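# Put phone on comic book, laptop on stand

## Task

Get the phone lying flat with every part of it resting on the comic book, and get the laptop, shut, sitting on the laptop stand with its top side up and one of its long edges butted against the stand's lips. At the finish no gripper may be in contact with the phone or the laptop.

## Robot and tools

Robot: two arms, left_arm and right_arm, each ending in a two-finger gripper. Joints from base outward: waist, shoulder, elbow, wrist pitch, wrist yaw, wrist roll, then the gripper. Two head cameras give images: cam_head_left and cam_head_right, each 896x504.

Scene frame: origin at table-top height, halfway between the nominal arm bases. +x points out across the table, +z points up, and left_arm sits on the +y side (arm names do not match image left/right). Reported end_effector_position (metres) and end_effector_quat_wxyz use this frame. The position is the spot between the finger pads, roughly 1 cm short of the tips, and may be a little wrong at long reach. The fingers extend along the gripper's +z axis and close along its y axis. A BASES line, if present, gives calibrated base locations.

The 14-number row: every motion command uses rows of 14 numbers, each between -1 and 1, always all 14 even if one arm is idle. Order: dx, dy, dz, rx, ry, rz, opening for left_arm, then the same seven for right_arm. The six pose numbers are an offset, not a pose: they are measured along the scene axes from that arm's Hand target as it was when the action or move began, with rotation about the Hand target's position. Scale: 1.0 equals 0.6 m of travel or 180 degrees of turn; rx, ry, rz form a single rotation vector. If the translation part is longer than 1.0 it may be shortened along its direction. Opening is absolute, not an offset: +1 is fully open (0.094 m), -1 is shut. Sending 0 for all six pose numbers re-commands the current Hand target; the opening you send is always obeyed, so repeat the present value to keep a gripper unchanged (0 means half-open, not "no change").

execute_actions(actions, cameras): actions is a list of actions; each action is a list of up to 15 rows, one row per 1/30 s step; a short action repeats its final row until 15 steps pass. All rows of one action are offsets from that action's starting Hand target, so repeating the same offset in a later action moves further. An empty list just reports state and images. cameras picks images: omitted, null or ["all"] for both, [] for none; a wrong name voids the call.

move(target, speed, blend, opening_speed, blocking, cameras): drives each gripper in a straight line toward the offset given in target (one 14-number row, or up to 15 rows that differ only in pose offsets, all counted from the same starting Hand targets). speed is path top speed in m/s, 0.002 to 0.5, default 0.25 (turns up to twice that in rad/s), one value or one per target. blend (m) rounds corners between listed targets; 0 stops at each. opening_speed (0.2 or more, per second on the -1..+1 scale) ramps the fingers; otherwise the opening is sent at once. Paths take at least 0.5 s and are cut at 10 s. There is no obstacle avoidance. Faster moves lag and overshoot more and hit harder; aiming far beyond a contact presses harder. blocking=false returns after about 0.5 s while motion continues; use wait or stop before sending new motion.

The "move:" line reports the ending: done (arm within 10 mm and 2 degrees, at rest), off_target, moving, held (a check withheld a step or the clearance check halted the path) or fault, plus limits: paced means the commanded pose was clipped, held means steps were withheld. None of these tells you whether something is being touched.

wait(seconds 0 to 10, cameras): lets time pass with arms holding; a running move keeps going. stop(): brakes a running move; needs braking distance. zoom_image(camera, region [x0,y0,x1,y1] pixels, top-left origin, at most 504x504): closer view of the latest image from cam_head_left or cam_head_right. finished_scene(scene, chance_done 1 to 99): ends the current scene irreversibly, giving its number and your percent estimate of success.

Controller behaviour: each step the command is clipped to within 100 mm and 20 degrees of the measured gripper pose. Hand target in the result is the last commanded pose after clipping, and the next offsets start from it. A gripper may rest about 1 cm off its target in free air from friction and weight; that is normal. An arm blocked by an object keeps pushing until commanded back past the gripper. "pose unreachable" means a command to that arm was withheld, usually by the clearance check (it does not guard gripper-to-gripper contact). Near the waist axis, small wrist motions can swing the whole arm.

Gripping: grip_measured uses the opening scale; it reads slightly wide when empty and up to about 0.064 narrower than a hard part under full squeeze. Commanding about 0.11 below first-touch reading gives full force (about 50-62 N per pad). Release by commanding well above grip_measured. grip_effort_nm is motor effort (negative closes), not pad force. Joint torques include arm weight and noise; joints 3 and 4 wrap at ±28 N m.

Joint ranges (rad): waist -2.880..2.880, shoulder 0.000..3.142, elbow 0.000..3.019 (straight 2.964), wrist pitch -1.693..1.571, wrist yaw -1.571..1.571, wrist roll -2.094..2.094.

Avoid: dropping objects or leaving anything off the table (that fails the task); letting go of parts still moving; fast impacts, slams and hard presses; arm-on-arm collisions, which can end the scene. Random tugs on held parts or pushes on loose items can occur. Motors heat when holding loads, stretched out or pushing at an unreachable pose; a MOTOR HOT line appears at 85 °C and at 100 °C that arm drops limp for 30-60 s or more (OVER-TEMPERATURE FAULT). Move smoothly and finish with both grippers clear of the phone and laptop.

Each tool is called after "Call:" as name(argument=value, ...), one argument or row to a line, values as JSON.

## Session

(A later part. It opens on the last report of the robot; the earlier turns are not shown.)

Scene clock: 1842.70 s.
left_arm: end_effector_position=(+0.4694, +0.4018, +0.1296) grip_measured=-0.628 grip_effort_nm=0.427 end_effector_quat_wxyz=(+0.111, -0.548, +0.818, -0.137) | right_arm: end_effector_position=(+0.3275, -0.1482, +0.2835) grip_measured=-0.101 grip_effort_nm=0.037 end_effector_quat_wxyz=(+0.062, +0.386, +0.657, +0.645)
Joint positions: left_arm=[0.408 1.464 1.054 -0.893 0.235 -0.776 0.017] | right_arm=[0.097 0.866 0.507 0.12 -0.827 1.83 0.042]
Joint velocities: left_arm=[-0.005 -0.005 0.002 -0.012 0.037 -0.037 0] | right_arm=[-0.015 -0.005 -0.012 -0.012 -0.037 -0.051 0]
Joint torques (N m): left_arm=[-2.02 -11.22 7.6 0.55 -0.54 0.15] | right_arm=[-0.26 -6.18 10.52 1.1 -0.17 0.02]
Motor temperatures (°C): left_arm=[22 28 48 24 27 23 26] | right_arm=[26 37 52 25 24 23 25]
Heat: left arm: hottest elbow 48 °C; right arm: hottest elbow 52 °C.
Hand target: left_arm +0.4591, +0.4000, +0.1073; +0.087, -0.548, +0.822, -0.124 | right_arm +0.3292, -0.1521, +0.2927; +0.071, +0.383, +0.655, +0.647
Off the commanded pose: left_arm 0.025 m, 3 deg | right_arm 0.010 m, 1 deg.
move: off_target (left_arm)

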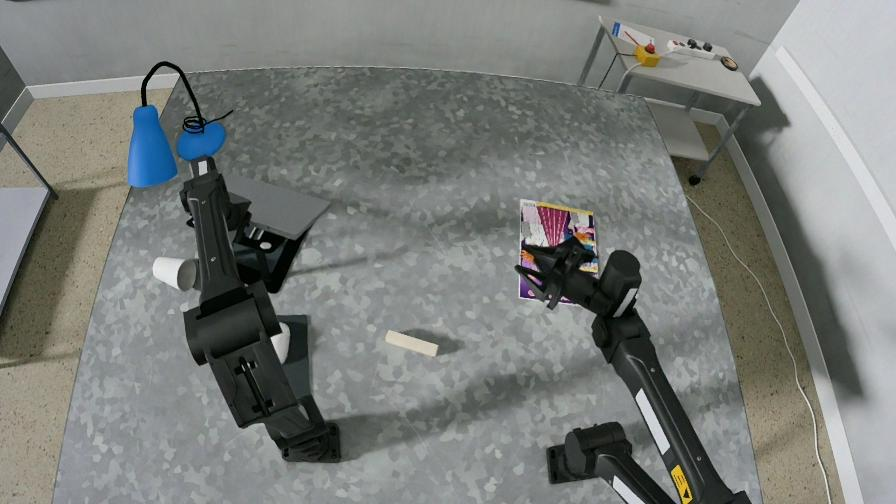

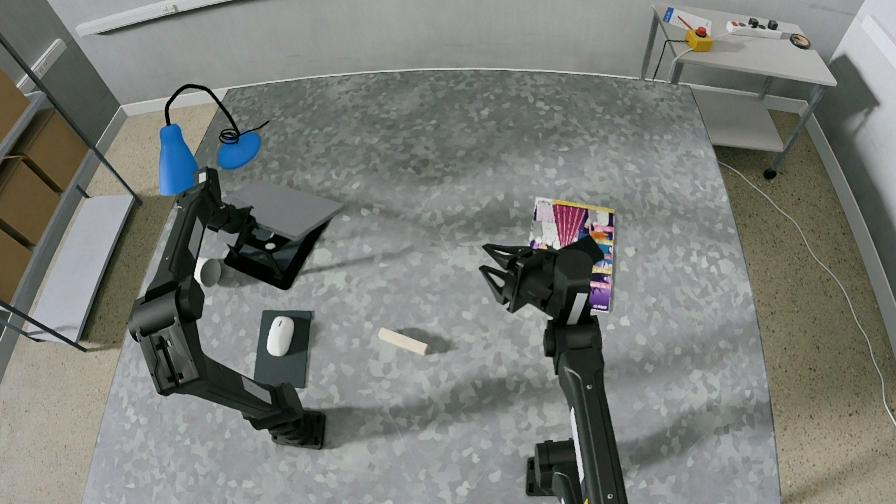

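Call:
move(
  target=[0,0,0,0,0,0,-0.5,0,0,0,0,0,0,-0.1],
  opening_speed=0.2,
)

Call:
zoom_image(
  camera="cam_head_left",
  region=[220, 200, 290, 250],
)

Call:
zoom_image(
  camera="cam_head_right",
  region=[225, 205, 295, 255],
)

Scene clock: 1846.23 s.
left_arm: end_effector_position=(+0.4701, +0.4016, +0.1336) grip_measured=-0.508 grip_effort_nm=0.422 end_effector_quat_wxyz=(+0.116, -0.547, +0.817, -0.139) | right_arm: end_effector_position=(+0.3275, -0.1482, +0.2835) grip_measured=-0.101 grip_effort_nm=0.032 end_effector_quat_wxyz=(+0.062, +0.386, +0.657, +0.645)
Joint positions: left_arm=[0.408 1.455 1.054 -0.89 0.237 -0.776 0.023] | right_arm=[0.097 0.866 0.507 0.12 -0.827 1.83 0.042]
Joint velocities: left_arm=[0.005 -0.005 0.002 -0.007 0.037 -0.037 -0.001] | right_arm=[-0.015 -0.034 -0.007 -0.017 0.051 0.066 0]
Joint torques (N m): left_arm=[-0.79 -10.64 7.64 0.53 -0.66 0.19] | right_arm=[-0.32 -6.3 10.51 1.11 -0.17 0.02]
Motor temperatures (°C): left_arm=[22 28 47 24 27 23 26] | right_arm=[26 37 52 25 24 23 25]
Heat: left arm: hottest elbow 47 °C; right arm: hottest elbow 52 °C.
Hand target: left_arm +0.4592, +0.3999, +0.1074; +0.088, -0.548, +0.823, -0.124 | right_arm +0.3292, -0.1521, +0.2927; +0.071, +0.383, +0.655, +0.647
Off the commanded pose: left_arm 0.028 m, 4 deg | right_arm 0.010 m, 1 deg.
move: off_target (left_arm)

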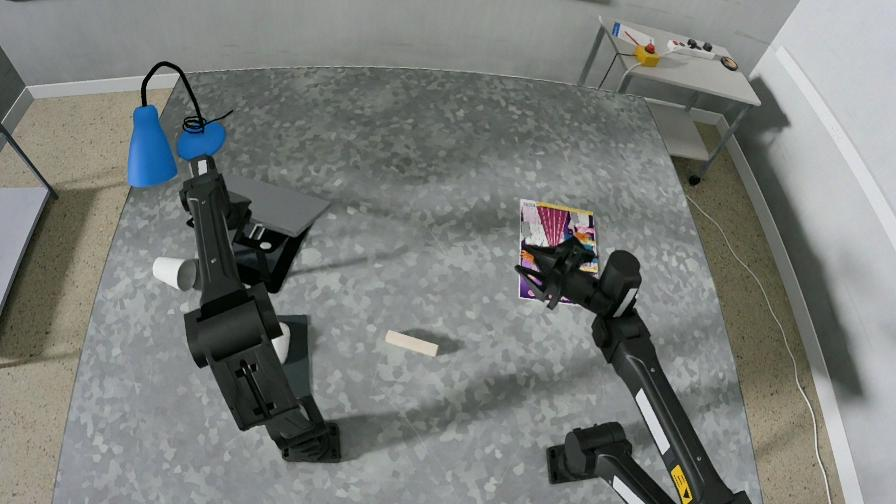

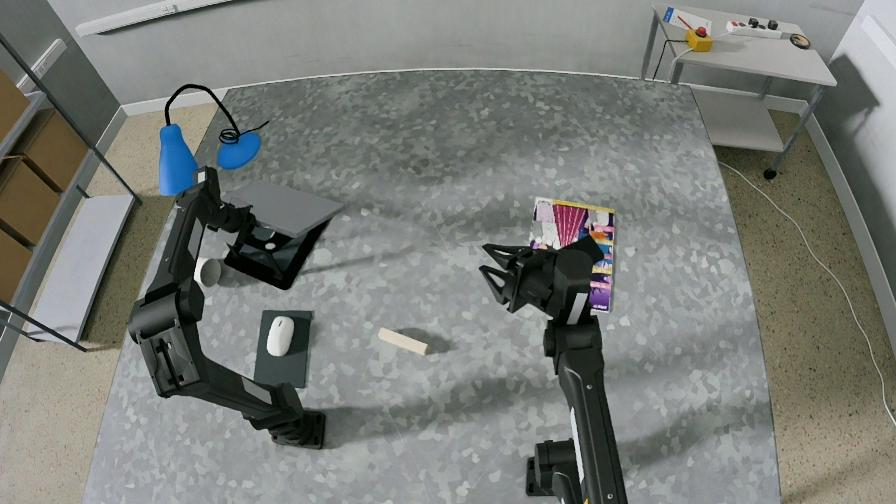

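Scaled by 7.200.

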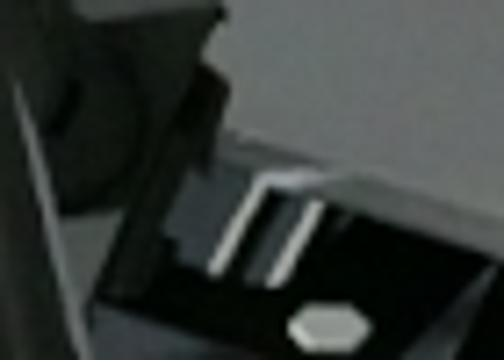

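Scaled by 7.200.

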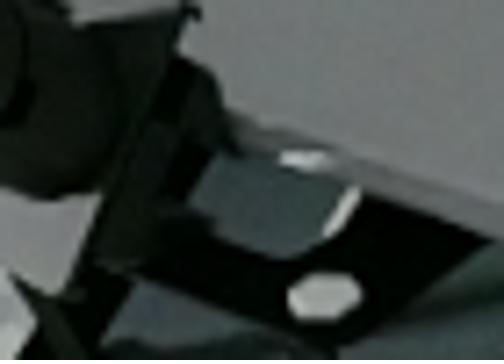

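Call:
move(
  target=[0,0,0,0,0,0,-0.38,0,0,0,0,0,0,-0.1],
  opening_speed=0.2,
)

Call:
zoom_image(
  camera="cam_head_left",
  region=[220, 200, 290, 250],
)

Call:
zoom_image(
  camera="cam_head_right",
  region=[225, 205, 295, 255],
)

Scene clock: 1850.13 s.
left_arm: end_effector_position=(+0.4707, +0.4006, +0.1355) grip_measured=-0.388 grip_effort_nm=0.403 end_effector_quat_wxyz=(+0.118, -0.546, +0.818, -0.141) | right_arm: end_effector_position=(+0.3275, -0.1482, +0.2835) grip_measured=-0.101 grip_effort_nm=0.042 end_effector_quat_wxyz=(+0.062, +0.386, +0.657, +0.645)
Joint positions: left_arm=[0.407 1.451 1.054 -0.889 0.24 -0.776 0.029] | right_arm=[0.097 0.866 0.507 0.12 -0.827 1.83 0.042]
Joint velocities: left_arm=[-0.015 -0.005 -0.007 0.012 0.007 0.007 0] | right_arm=[-0.005 0.005 0.002 0.012 -0.051 -0.066 0]
Joint torques (N m): left_arm=[-1.03 -9.64 7.6 0.27 -0.76 0.15] | right_arm=[-0.21 -6.36 10.52 1.13 -0.17 0.02]
Motor temperatures (°C): left_arm=[22 28 47 24 27 23 26] | right_arm=[26 37 52 25 24 23 25]
Heat: left arm: hottest elbow 47 °C; right arm: hottest elbow 52 °C.
Hand target: left_arm +0.4591, +0.3999, +0.1073; +0.087, -0.548, +0.822, -0.124 | right_arm +0.3292, -0.1521, +0.2927; +0.071, +0.383, +0.655, +0.647
Off the commanded pose: left_arm 0.030 m, 4 deg | right_arm 0.010 m, 1 deg.
move: off_target (left_arm)

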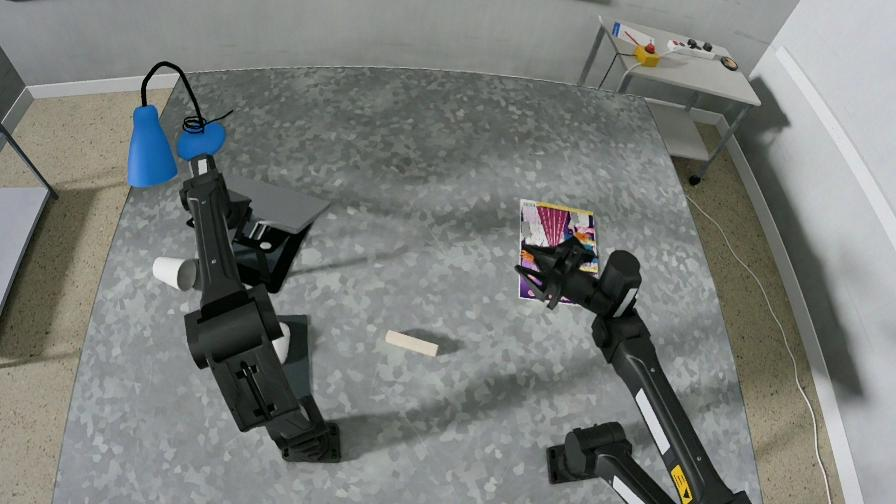

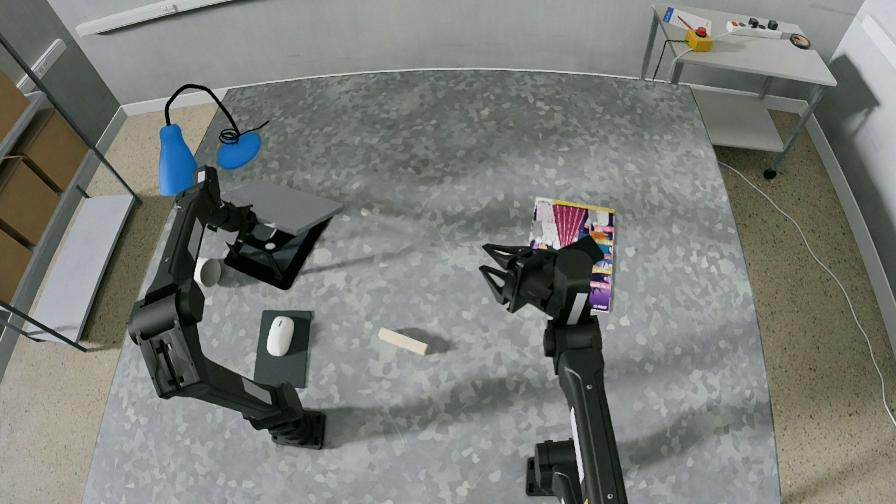

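Scaled by 7.200.

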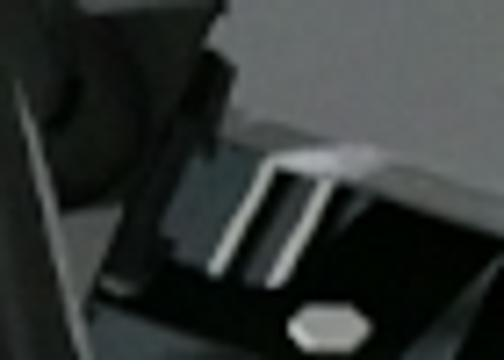

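Scaled by 7.200.

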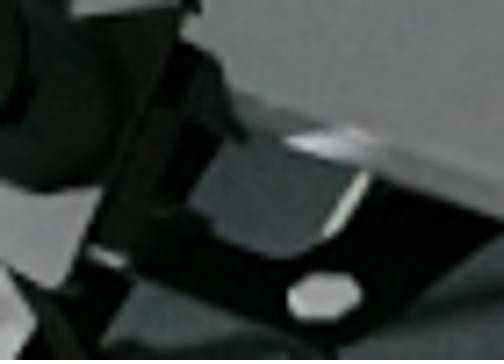

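Call:
zoom_image(
  camera="cam_head_left",
  region=[215, 160, 345, 260],
)

Call:
zoom_image(
  camera="cam_head_right",
  region=[225, 165, 355, 265],
)

Scaled by 3.877.

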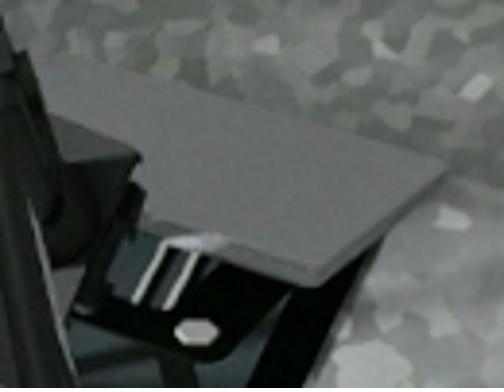

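Scaled by 3.877.

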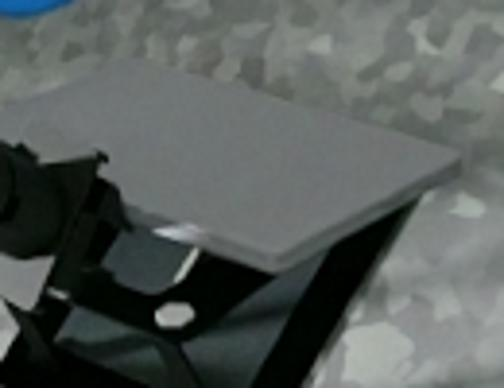

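Call:
move(
  target=[0,0,0,0,0,0,-0.28,0,0,0,0,0,0,-0.1],
  opening_speed=0.2,
)

Call:
zoom_image(
  camera="cam_head_left",
  region=[215, 160, 345, 260],
)

Call:
zoom_image(
  camera="cam_head_right",
  region=[225, 165, 355, 265],
)

Scene clock: 1858.57 s.
left_arm: end_effector_position=(+0.4724, +0.3998, +0.1364) grip_measured=-0.288 grip_effort_nm=0.388 end_effector_quat_wxyz=(+0.121, -0.544, +0.818, -0.143) | right_arm: end_effector_position=(+0.3275, -0.1482, +0.2835) grip_measured=-0.101 grip_effort_nm=0.042 end_effector_quat_wxyz=(+0.062, +0.386, +0.657, +0.645)
Joint positions: left_arm=[0.404 1.45 1.054 -0.883 0.243 -0.777 0.033] | right_arm=[0.097 0.866 0.507 0.12 -0.827 1.83 0.042]
Joint velocities: left_arm=[0.005 -0.005 -0.007 0.012 -0.037 0.037 -0.001] | right_arm=[-0.005 -0.015 -0.007 -0.007 0.051 -0.037 -0.001]
Joint torques (N m): left_arm=[-0.97 -10.17 7.71 0.4 -0.83 0.19] | right_arm=[-0.26 -6.3 10.52 1.1 -0.17 0.02]
Motor temperatures (°C): left_arm=[22 28 46 24 27 23 26] | right_arm=[26 37 52 25 24 23 25]
Heat: left arm: hottest elbow 46 °C; right arm: hottest elbow 52 °C.
Hand target: left_arm +0.4591, +0.3999, +0.1074; +0.087, -0.548, +0.823, -0.124 | right_arm +0.3292, -0.1521, +0.2927; +0.071, +0.383, +0.655, +0.647
Off the commanded pose: left_arm 0.032 m, 4 deg | right_arm 0.010 m, 1 deg.
move: off_target (left_arm)

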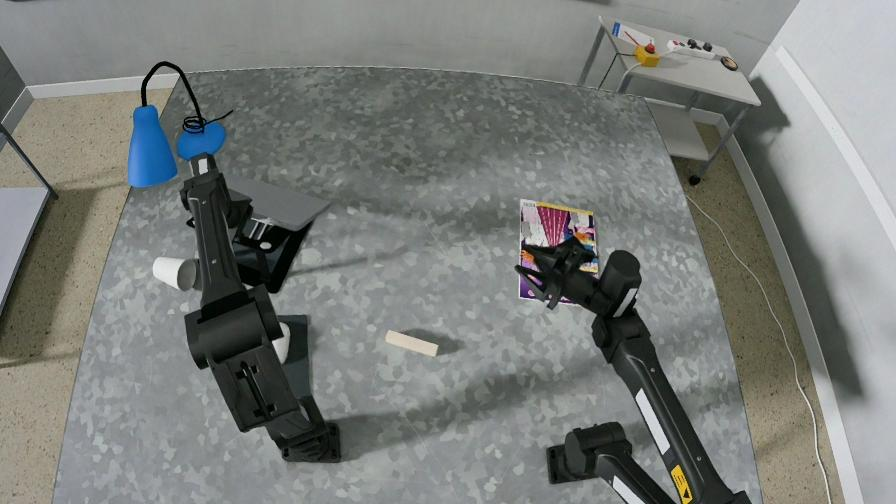

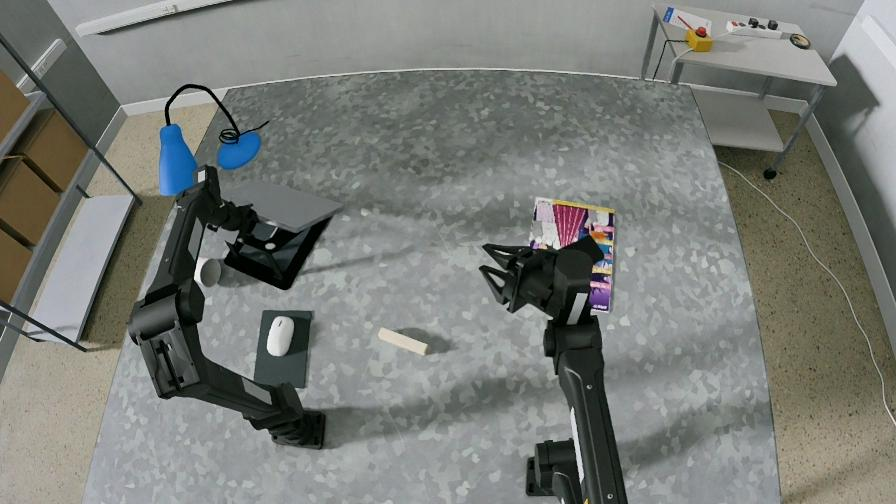

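Scaled by 3.877.

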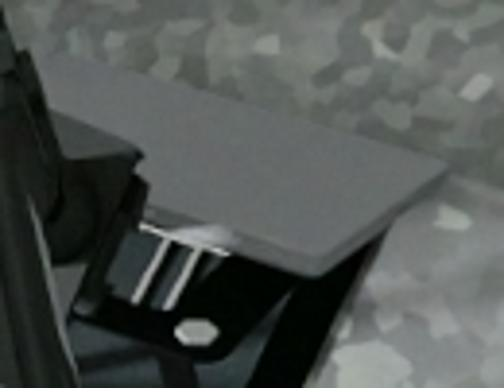

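Scaled by 3.877.

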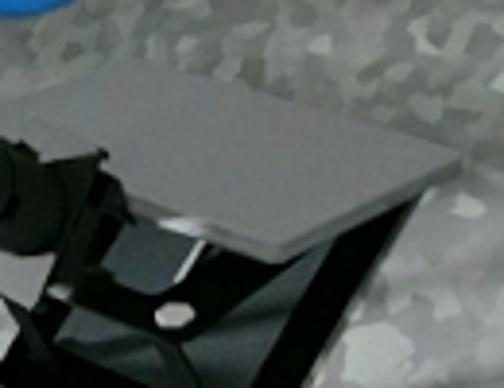

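Call:
move(
  target=[0,0,0,0,0,0,-0.6,0,0,0,0,0,0,-0.1],
  opening_speed=0.2,
)

Call:
zoom_image(
  camera="cam_head_left",
  region=[215, 160, 345, 260],
)

Call:
zoom_image(
  camera="cam_head_right",
  region=[225, 165, 355, 265],
)

Scene clock: 1869.73 s.
left_arm: end_effector_position=(+0.4709, +0.4020, +0.1323) grip_measured=-0.599 grip_effort_nm=0.037 end_effector_quat_wxyz=(+0.118, -0.547, +0.818, -0.135) | right_arm: end_effector_position=(+0.3275, -0.1482, +0.2835) grip_measured=-0.101 grip_effort_nm=0.037 end_effector_quat_wxyz=(+0.062, +0.386, +0.657, +0.645)
Joint positions: left_arm=[0.404 1.458 1.054 -0.886 0.227 -0.777 0.019] | right_arm=[0.097 0.866 0.507 0.12 -0.827 1.83 0.042]
Joint velocities: left_arm=[0.005 0.005 0.002 -0.002 0.037 0.007 -0.001] | right_arm=[-0.015 0.005 -0.007 0.002 0.022 0.022 0]
Joint torques (N m): left_arm=[-1.32 -11.05 7.65 0.24 -0.3 0.22] | right_arm=[-0.32 -6.24 10.51 1.09 -0.18 0.02]
Motor temperatures (°C): left_arm=[22 27 46 24 27 23 26] | right_arm=[26 37 53 25 24 23 25]
Heat: left arm: hottest elbow 46 °C; right arm: hottest elbow 53 °C.
Hand target: left_arm +0.4591, +0.4000, +0.1074; +0.087, -0.548, +0.822, -0.124 | right_arm +0.3292, -0.1521, +0.2927; +0.071, +0.383, +0.655, +0.647
Off the commanded pose: left_arm 0.028 m, 4 deg | right_arm 0.010 m, 1 deg.
move: off_target (left_arm)

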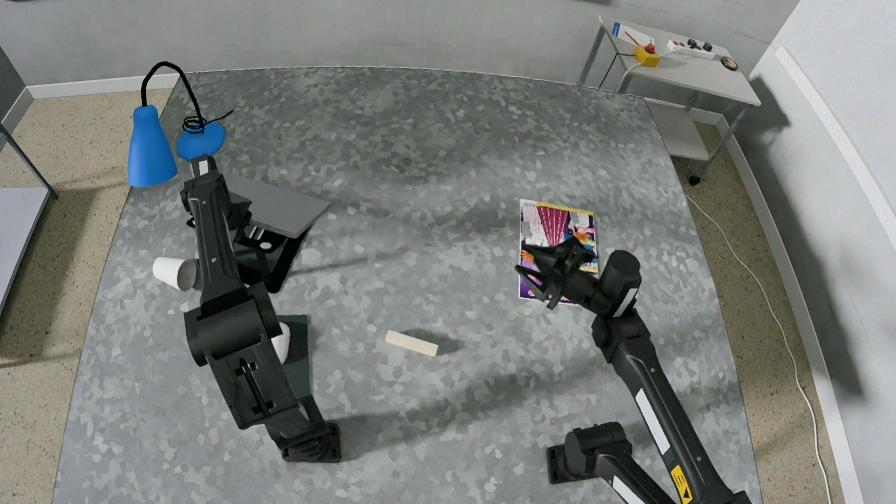

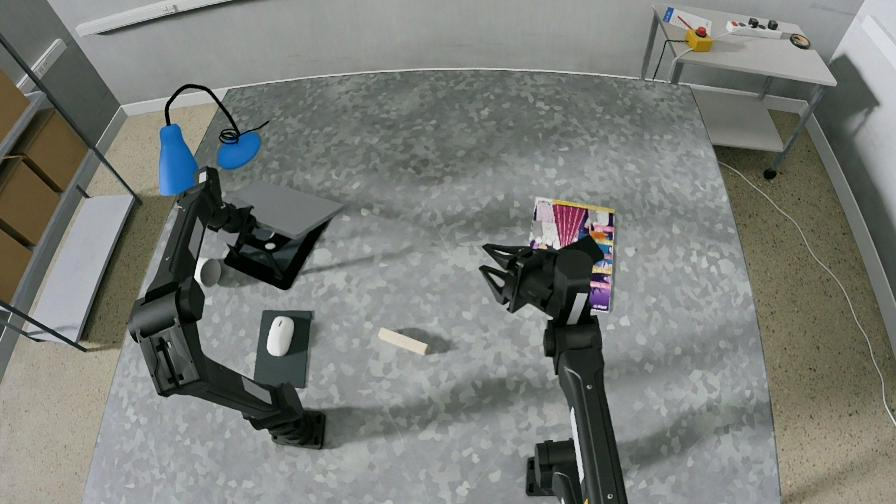

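Scaled by 3.877.

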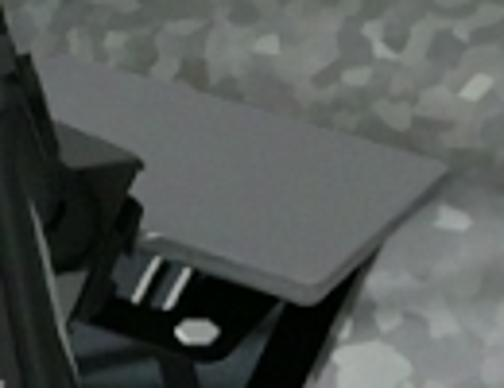

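Scaled by 3.877.

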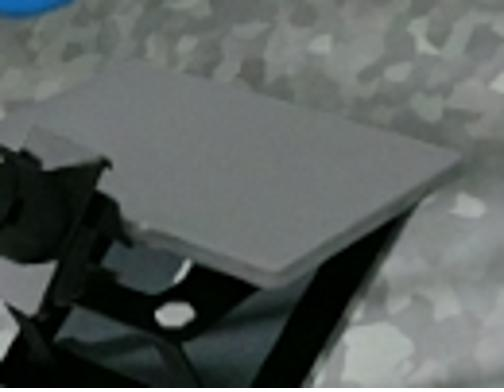

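Call:
move(
  target=[0,0,0,0,0,0,-0.95,0,0,0,0,0,0,-0.1],
  opening_speed=0.2,
)

Call:
zoom_image(
  camera="cam_head_left",
  region=[215, 160, 345, 260],
)

Call:
zoom_image(
  camera="cam_head_right",
  region=[225, 165, 355, 265],
)

Call:
zoom_image(
  camera="cam_head_left",
  region=[200, 200, 300, 275],
)

Call:
zoom_image(
  camera="cam_head_right",
  region=[200, 200, 300, 275],
)

Scene clock: 1874.97 s.
left_arm: end_effector_position=(+0.4680, +0.4017, +0.1230) grip_measured=-0.947 grip_effort_nm=-0.071 end_effector_quat_wxyz=(+0.107, -0.548, +0.820, -0.130) | right_arm: end_effector_position=(+0.3275, -0.1482, +0.2835) grip_measured=-0.101 grip_effort_nm=0.042 end_effector_quat_wxyz=(+0.062, +0.386, +0.657, +0.645)
Joint positions: left_arm=[0.404 1.473 1.048 -0.888 0.222 -0.774 0.002] | right_arm=[0.097 0.866 0.507 0.12 -0.827 1.83 0.042]
Joint velocities: left_arm=[-0.015 -0.015 -0.012 0.002 0.022 -0.022 0.001] | right_arm=[-0.015 -0.005 -0.007 0.002 -0.066 0.007 0.001]
Joint torques (N m): left_arm=[-0.91 -11.4 8.08 0.23 -0.07 0.11] | right_arm=[-0.21 -6.24 10.54 1.11 -0.17 0.02]
Motor temperatures (°C): left_arm=[22 27 46 24 27 23 26] | right_arm=[26 37 53 25 24 23 25]
Heat: left arm: hottest elbow 46 °C; right arm: hottest elbow 53 °C.
Hand target: left_arm +0.4592, +0.4000, +0.1074; +0.088, -0.548, +0.822, -0.124 | right_arm +0.3292, -0.1521, +0.2927; +0.071, +0.383, +0.655, +0.647
Off the commanded pose: left_arm 0.018 m, 2 deg | right_arm 0.010 m, 1 deg.
move: off_target (left_arm)

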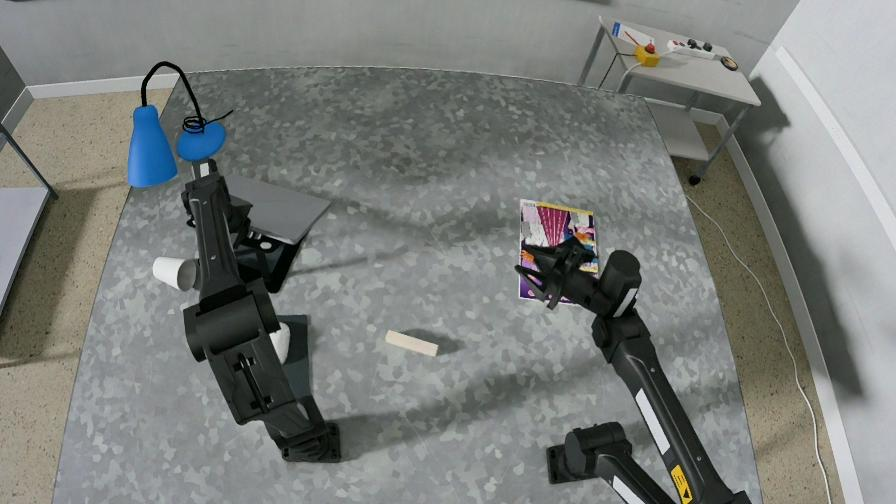

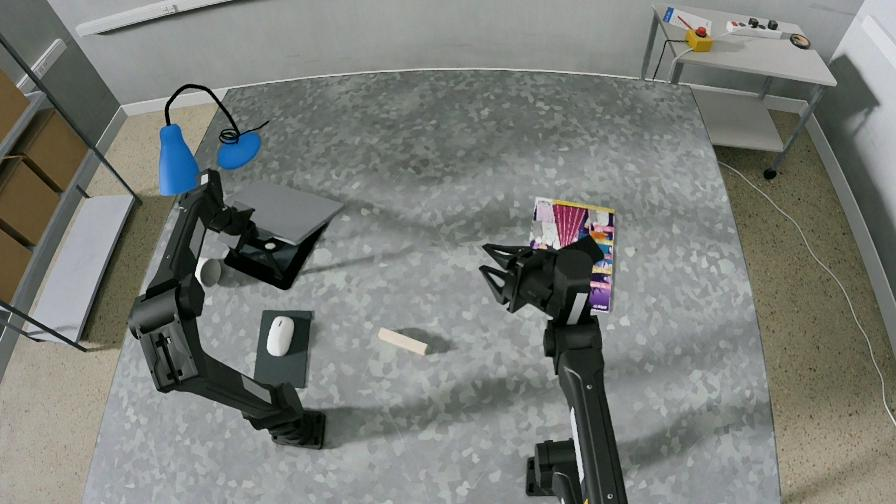

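Scaled by 3.877.

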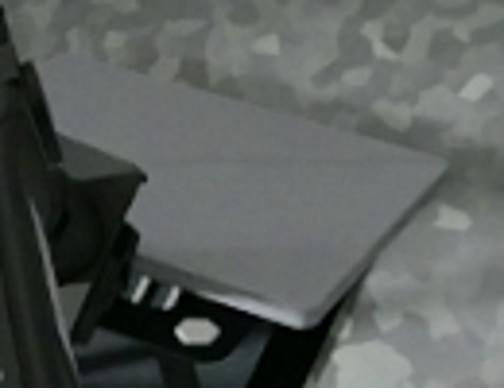

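Scaled by 3.877.

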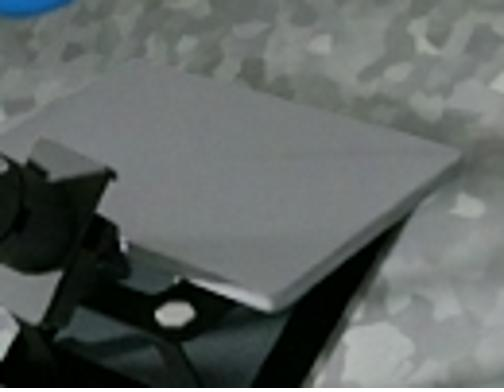

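Scaled by 5.040.

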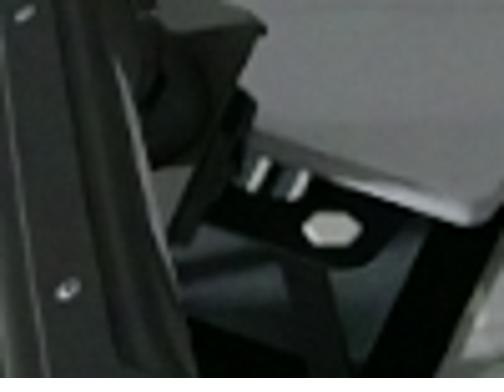

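Scaled by 5.040.

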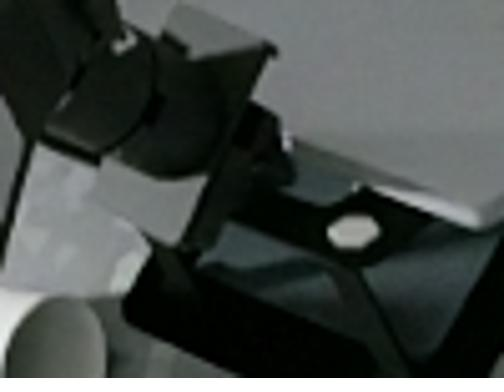

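Call:
move(
  target=[
    [-0.012,0,0.03,0,0,0,-0.95,0,0,0,0,0,0,-0.1],
    [-0.03,0,0.2,0,0,0,-0.95,0,0,0,0,0,0,-0.1],
    [-0.1,0.02,0.3,0,0,0,-0.95,0,0,0,0,0,0,-0.1],
  ],
  speed=0.06,
)

Call:
zoom_image(
  camera="cam_head_left",
  region=[200, 160, 340, 260],
)

Call:
zoom_image(
  camera="cam_head_right",
  region=[210, 165, 350, 265],
)

Scene clock: 1892.60 s.
left_arm: end_effector_position=(+0.3897, +0.4023, +0.2505) grip_measured=-0.949 grip_effort_nm=-0.027 end_effector_quat_wxyz=(+0.046, -0.552, +0.824, -0.120) | right_arm: end_effector_position=(+0.3275, -0.1482, +0.2835) grip_measured=-0.101 grip_effort_nm=0.042 end_effector_quat_wxyz=(+0.062, +0.386, +0.657, +0.645)
Joint positions: left_arm=[0.495 1.287 1.227 -1.4 0.234 -0.671 0.002] | right_arm=[0.097 0.866 0.507 0.12 -0.827 1.83 0.042]
Joint velocities: left_arm=[-0.005 -0.005 -0.002 -0.007 -0.022 -0.007 0] | right_arm=[-0.005 0.005 0.002 0.002 -0.037 -0.051 0.001]
Joint torques (N m): left_arm=[-0.09 -12.98 16.91 0.24 0.22 0.11] | right_arm=[-0.21 -6.3 10.52 1.11 -0.17 0.02]
Motor temperatures (°C): left_arm=[22 28 46 24 27 23 26] | right_arm=[26 37 53 25 24 23 25]
Heat: left arm: hottest elbow 46 °C; right arm: hottest elbow 53 °C.
Hand target: left_arm +0.4004, +0.4145, +0.2870; +0.087, -0.548, +0.823, -0.124 | right_arm +0.3292, -0.1521, +0.2927; +0.071, +0.383, +0.655, +0.647
Off the commanded pose: left_arm 0.039 m, 5 deg | right_arm 0.010 m, 1 deg.
move: off_target (left_arm)

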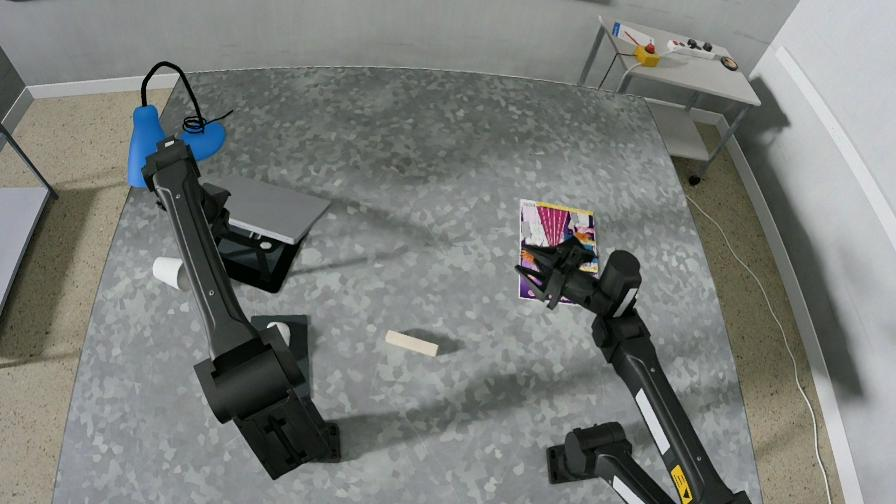

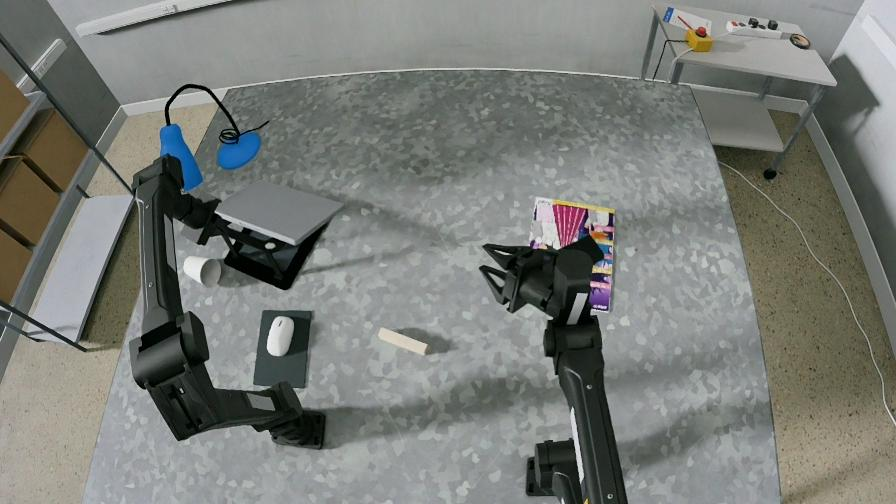

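Scaled by 3.600.

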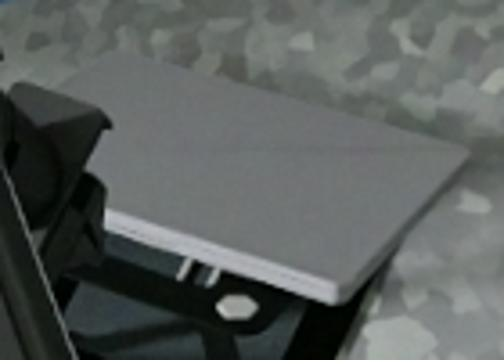

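Scaled by 3.600.

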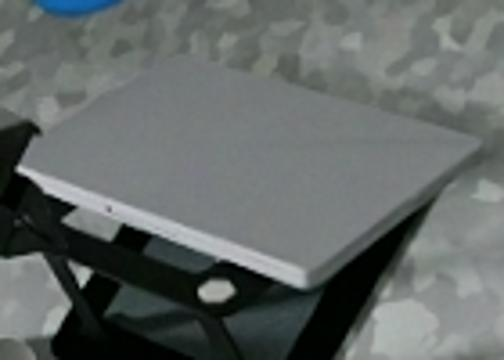

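Call:
move(
  target=[-0.24,0.05,0.06,0,0,0,-0.95,0,0,0,0,0,0,-0.1],
  speed=0.12,
)

Call:
zoom_image(
  camera="cam_head_left",
  region=[200, 160, 340, 300],
)

Call:
zoom_image(
  camera="cam_head_right",
  region=[210, 165, 350, 305],
)

Scene clock: 1899.87 s.
left_arm: end_effector_position=(+0.2594, +0.4453, +0.3123) grip_measured=-0.949 grip_effort_nm=-0.027 end_effector_quat_wxyz=(+0.073, -0.548, +0.824, -0.125) | right_arm: end_effector_position=(+0.3275, -0.1482, +0.2835) grip_measured=-0.101 grip_effort_nm=0.032 end_effector_quat_wxyz=(+0.062, +0.386, +0.657, +0.645)
Joint positions: left_arm=[0.861 1.087 1.227 -1.643 0.284 -0.294 0.002] | right_arm=[0.097 0.866 0.507 0.12 -0.827 1.83 0.042]
Joint velocities: left_arm=[-0.005 0.005 0.002 -0.007 -0.066 -0.066 0] | right_arm=[-0.005 0.005 -0.022 0.012 -0.095 0.051 0]
Joint torques (N m): left_arm=[-1.03 -8.7 11.73 0.12 0.29 0.13] | right_arm=[-0.26 -6.24 10.52 1.09 -0.17 0.02]
Motor temperatures (°C): left_arm=[22 28 48 24 27 23 26] | right_arm=[26 37 53 25 24 23 25]
Heat: left arm: hottest elbow 48 °C; right arm: hottest elbow 53 °C.
Hand target: left_arm +0.2562, +0.4471, +0.3225; +0.085, -0.548, +0.823, -0.123 | right_arm +0.3292, -0.1521, +0.2927; +0.071, +0.383, +0.655, +0.647
Off the commanded pose: left_arm 0.011 m, 2 deg | right_arm 0.010 m, 1 deg.
move: off_target (left_arm)

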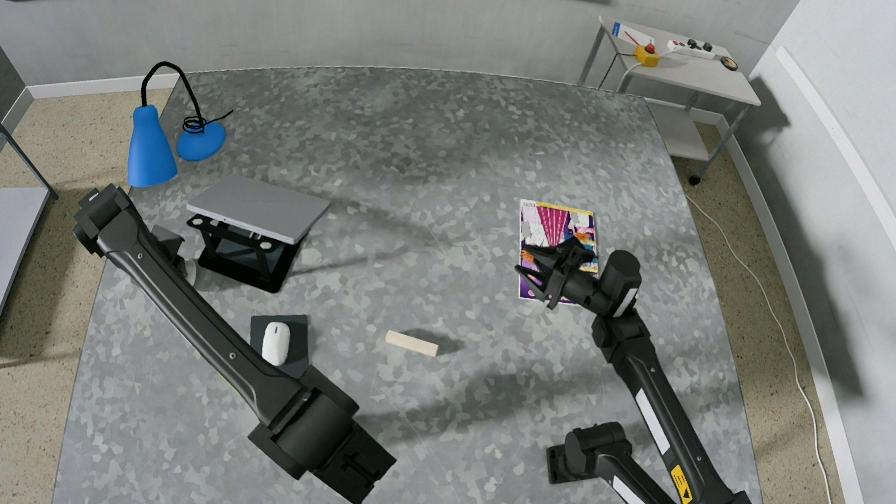

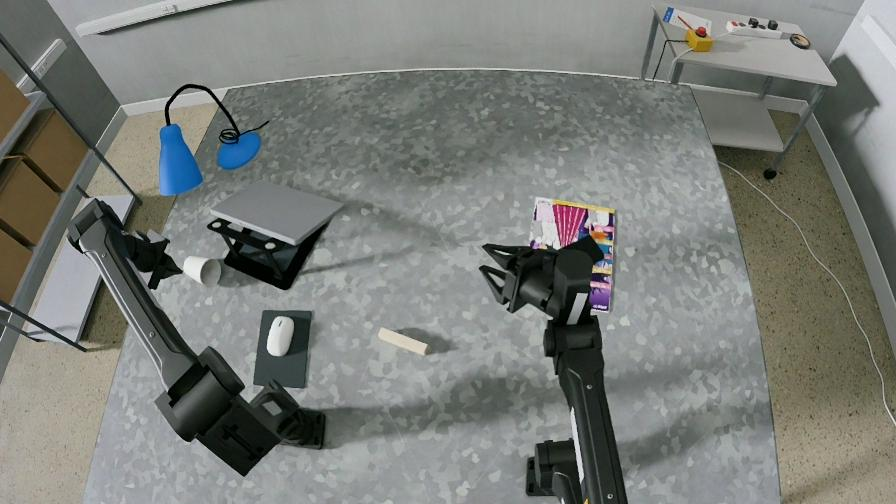

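Scaled by 3.600.

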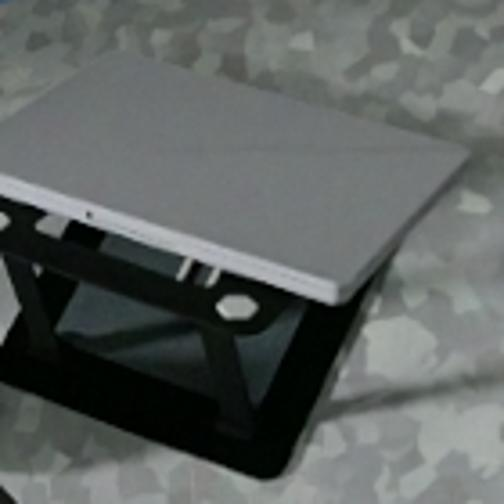

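Scaled by 3.600.

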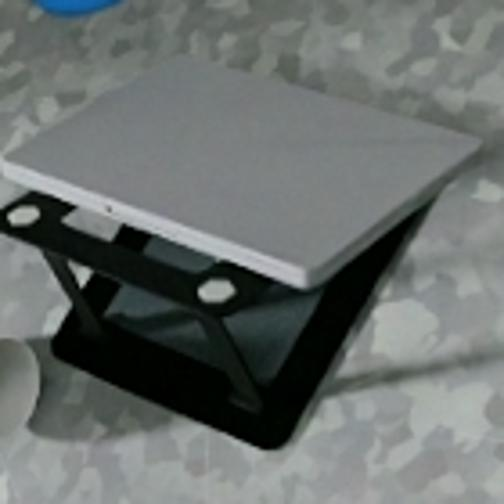

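Call:
move(
  target=[0.39,0.07,-0.16,0.054,0.14,0,-0.95,0,0,0,0,0,0,-0.1],
  speed=0.12,
)

Call:
zoom_image(
  camera="cam_head_left",
  region=[160, 160, 300, 300],
)

Call:
zoom_image(
  camera="cam_head_right",
  region=[190, 165, 330, 305],
)

Scene clock: 1930.73 s.
left_arm: end_effector_position=(+0.4731, +0.4813, +0.2074) grip_measured=-0.949 grip_effort_nm=-0.022 end_effector_quat_wxyz=(-0.071, -0.550, +0.829, +0.070) | right_arm: end_effector_position=(+0.3275, -0.1482, +0.2835) grip_measured=-0.101 grip_effort_nm=0.037 end_effector_quat_wxyz=(+0.062, +0.386, +0.657, +0.645)
Joint positions: left_arm=[0.428 1.76 1.654 -1.624 -0.12 -0.726 0.002] | right_arm=[0.097 0.866 0.507 0.12 -0.827 1.83 0.042]
Joint velocities: left_arm=[-0.015 0.005 0.007 0.002 -0.022 0.007 0] | right_arm=[-0.015 -0.005 -0.002 -0.002 0.022 -0.037 0]
Joint torques (N m): left_arm=[-2.37 -18.26 16.05 -0.27 -0.23 -0.08] | right_arm=[-0.32 -6.18 10.54 1.1 -0.17 0.02]
Motor temperatures (°C): left_arm=[22 27 49 24 27 23 26] | right_arm=[26 37 53 25 24 23 25]
Heat: left arm: hottest elbow 49 °C; right arm: hottest elbow 53 °C.
Hand target: left_arm +0.4916, +0.4850, +0.2275; -0.046, -0.552, +0.829, +0.070 | right_arm +0.3292, -0.1521, +0.2927; +0.071, +0.383, +0.655, +0.647
Off the commanded pose: left_arm 0.027 m, 2 deg | right_arm 0.010 m, 1 deg.
move: off_target (left_arm)

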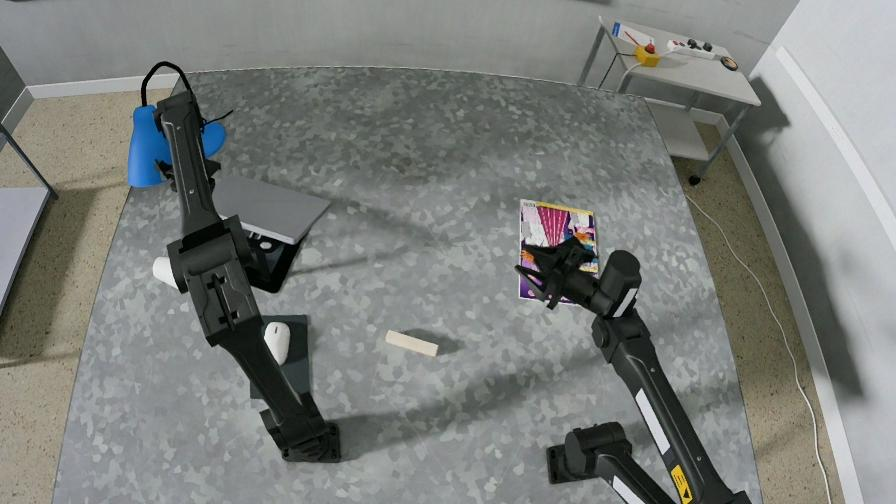

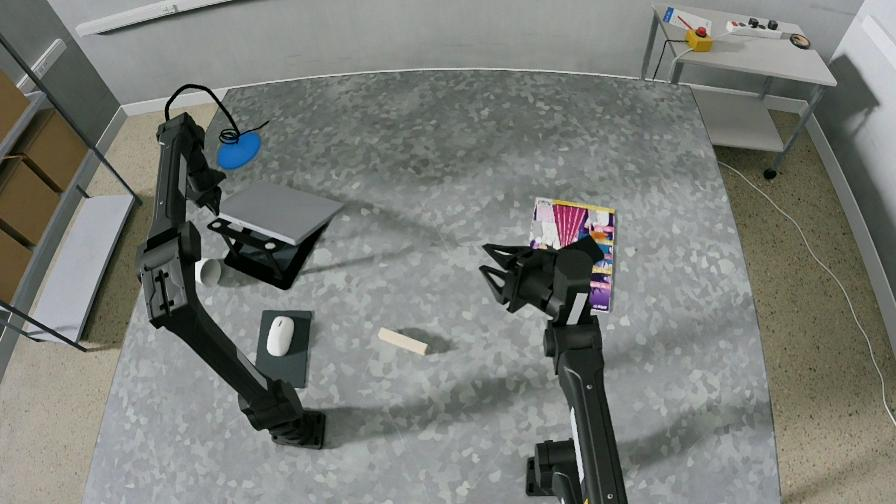

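Scaled by 3.600.

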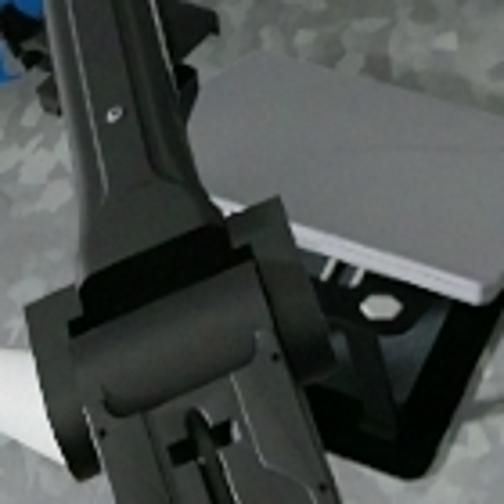

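Scaled by 3.600.

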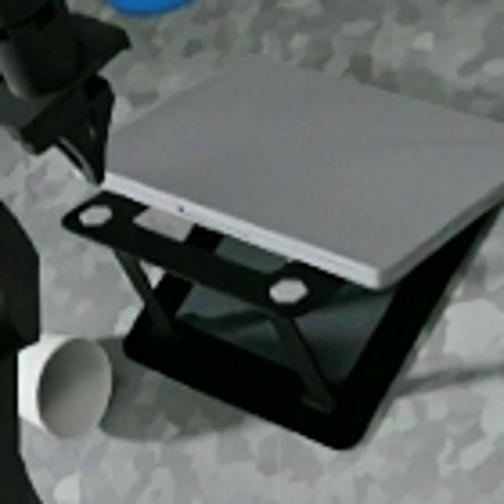

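Call:
move(
  target=[-0.008,-0.018,-0.108,0,0,0,-0.95,0,0,0,0,0,0,-0.1],
  speed=0.06,
)

Call:
zoom_image(
  camera="cam_head_right",
  region=[190, 185, 270, 245],
)

Call:
zoom_image(
  camera="cam_head_left",
  region=[160, 160, 300, 260],
)

Scene clock: 1936.17 s.
left_arm: end_effector_position=(+0.4830, +0.4794, +0.1704) grip_measured=-0.949 grip_effort_nm=-0.027 end_effector_quat_wxyz=(-0.043, -0.554, +0.828, +0.067) | right_arm: end_effector_position=(+0.3275, -0.1482, +0.2835) grip_measured=-0.101 grip_effort_nm=0.042 end_effector_quat_wxyz=(+0.062, +0.386, +0.657, +0.645)
Joint positions: left_arm=[0.416 1.76 1.56 -1.476 -0.12 -0.742 0.002] | right_arm=[0.097 0.866 0.507 0.12 -0.827 1.83 0.042]
Joint velocities: left_arm=[-0.005 -0.005 0.012 -0.007 0.022 -0.007 0.001] | right_arm=[0.005 -0.015 -0.007 0.002 0.007 -0.007 0]
Joint torques (N m): left_arm=[-2.61 -17.08 8.73 0.38 -0.26 -0.13] | right_arm=[-0.38 -6.24 10.52 1.11 -0.17 0.02]
Motor temperatures (°C): left_arm=[22 28 50 24 27 23 26] | right_arm=[26 37 53 25 24 23 25]
Heat: left arm: hottest elbow 50 °C; right arm: hottest elbow 53 °C.
Hand target: left_arm +0.4863, +0.4733, +0.1630; -0.046, -0.552, +0.829, +0.069 | right_arm +0.3292, -0.1521, +0.2927; +0.071, +0.383, +0.655, +0.647
Off the commanded pose: left_arm 0.010 m, 0 deg | right_arm 0.010 m, 1 deg.
move: done

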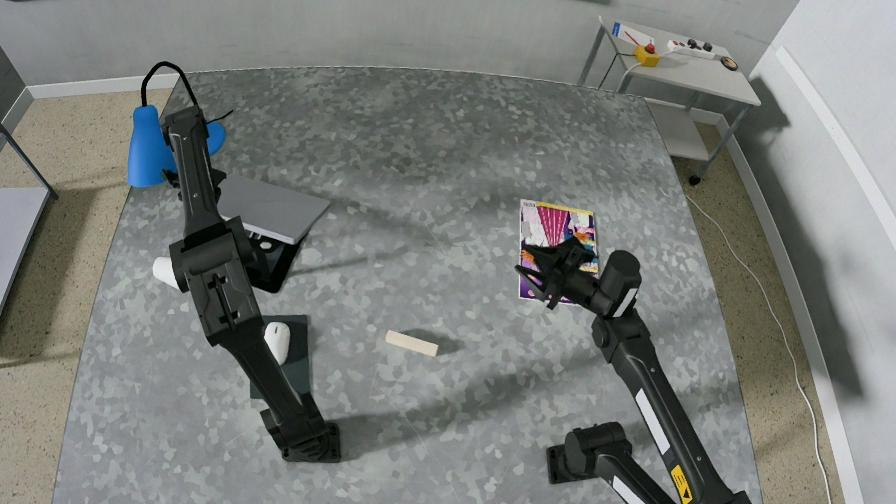

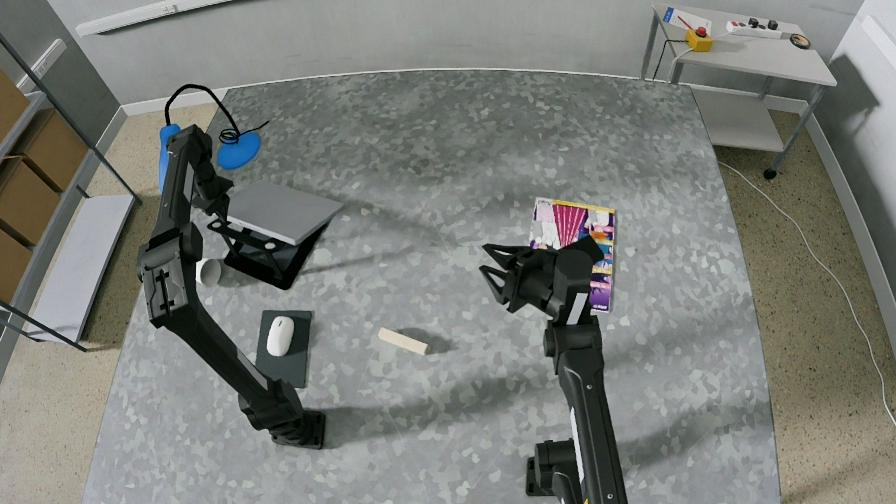

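Scaled by 6.300.

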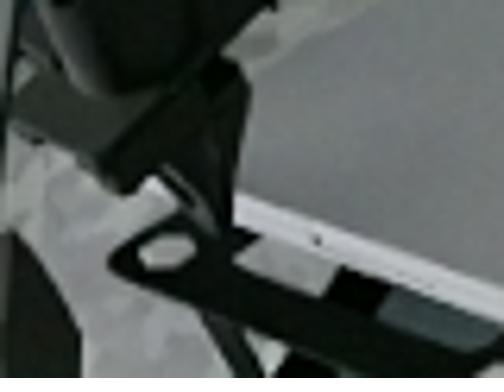

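Scaled by 3.600.

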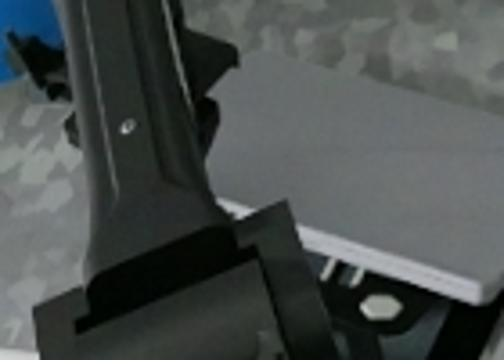

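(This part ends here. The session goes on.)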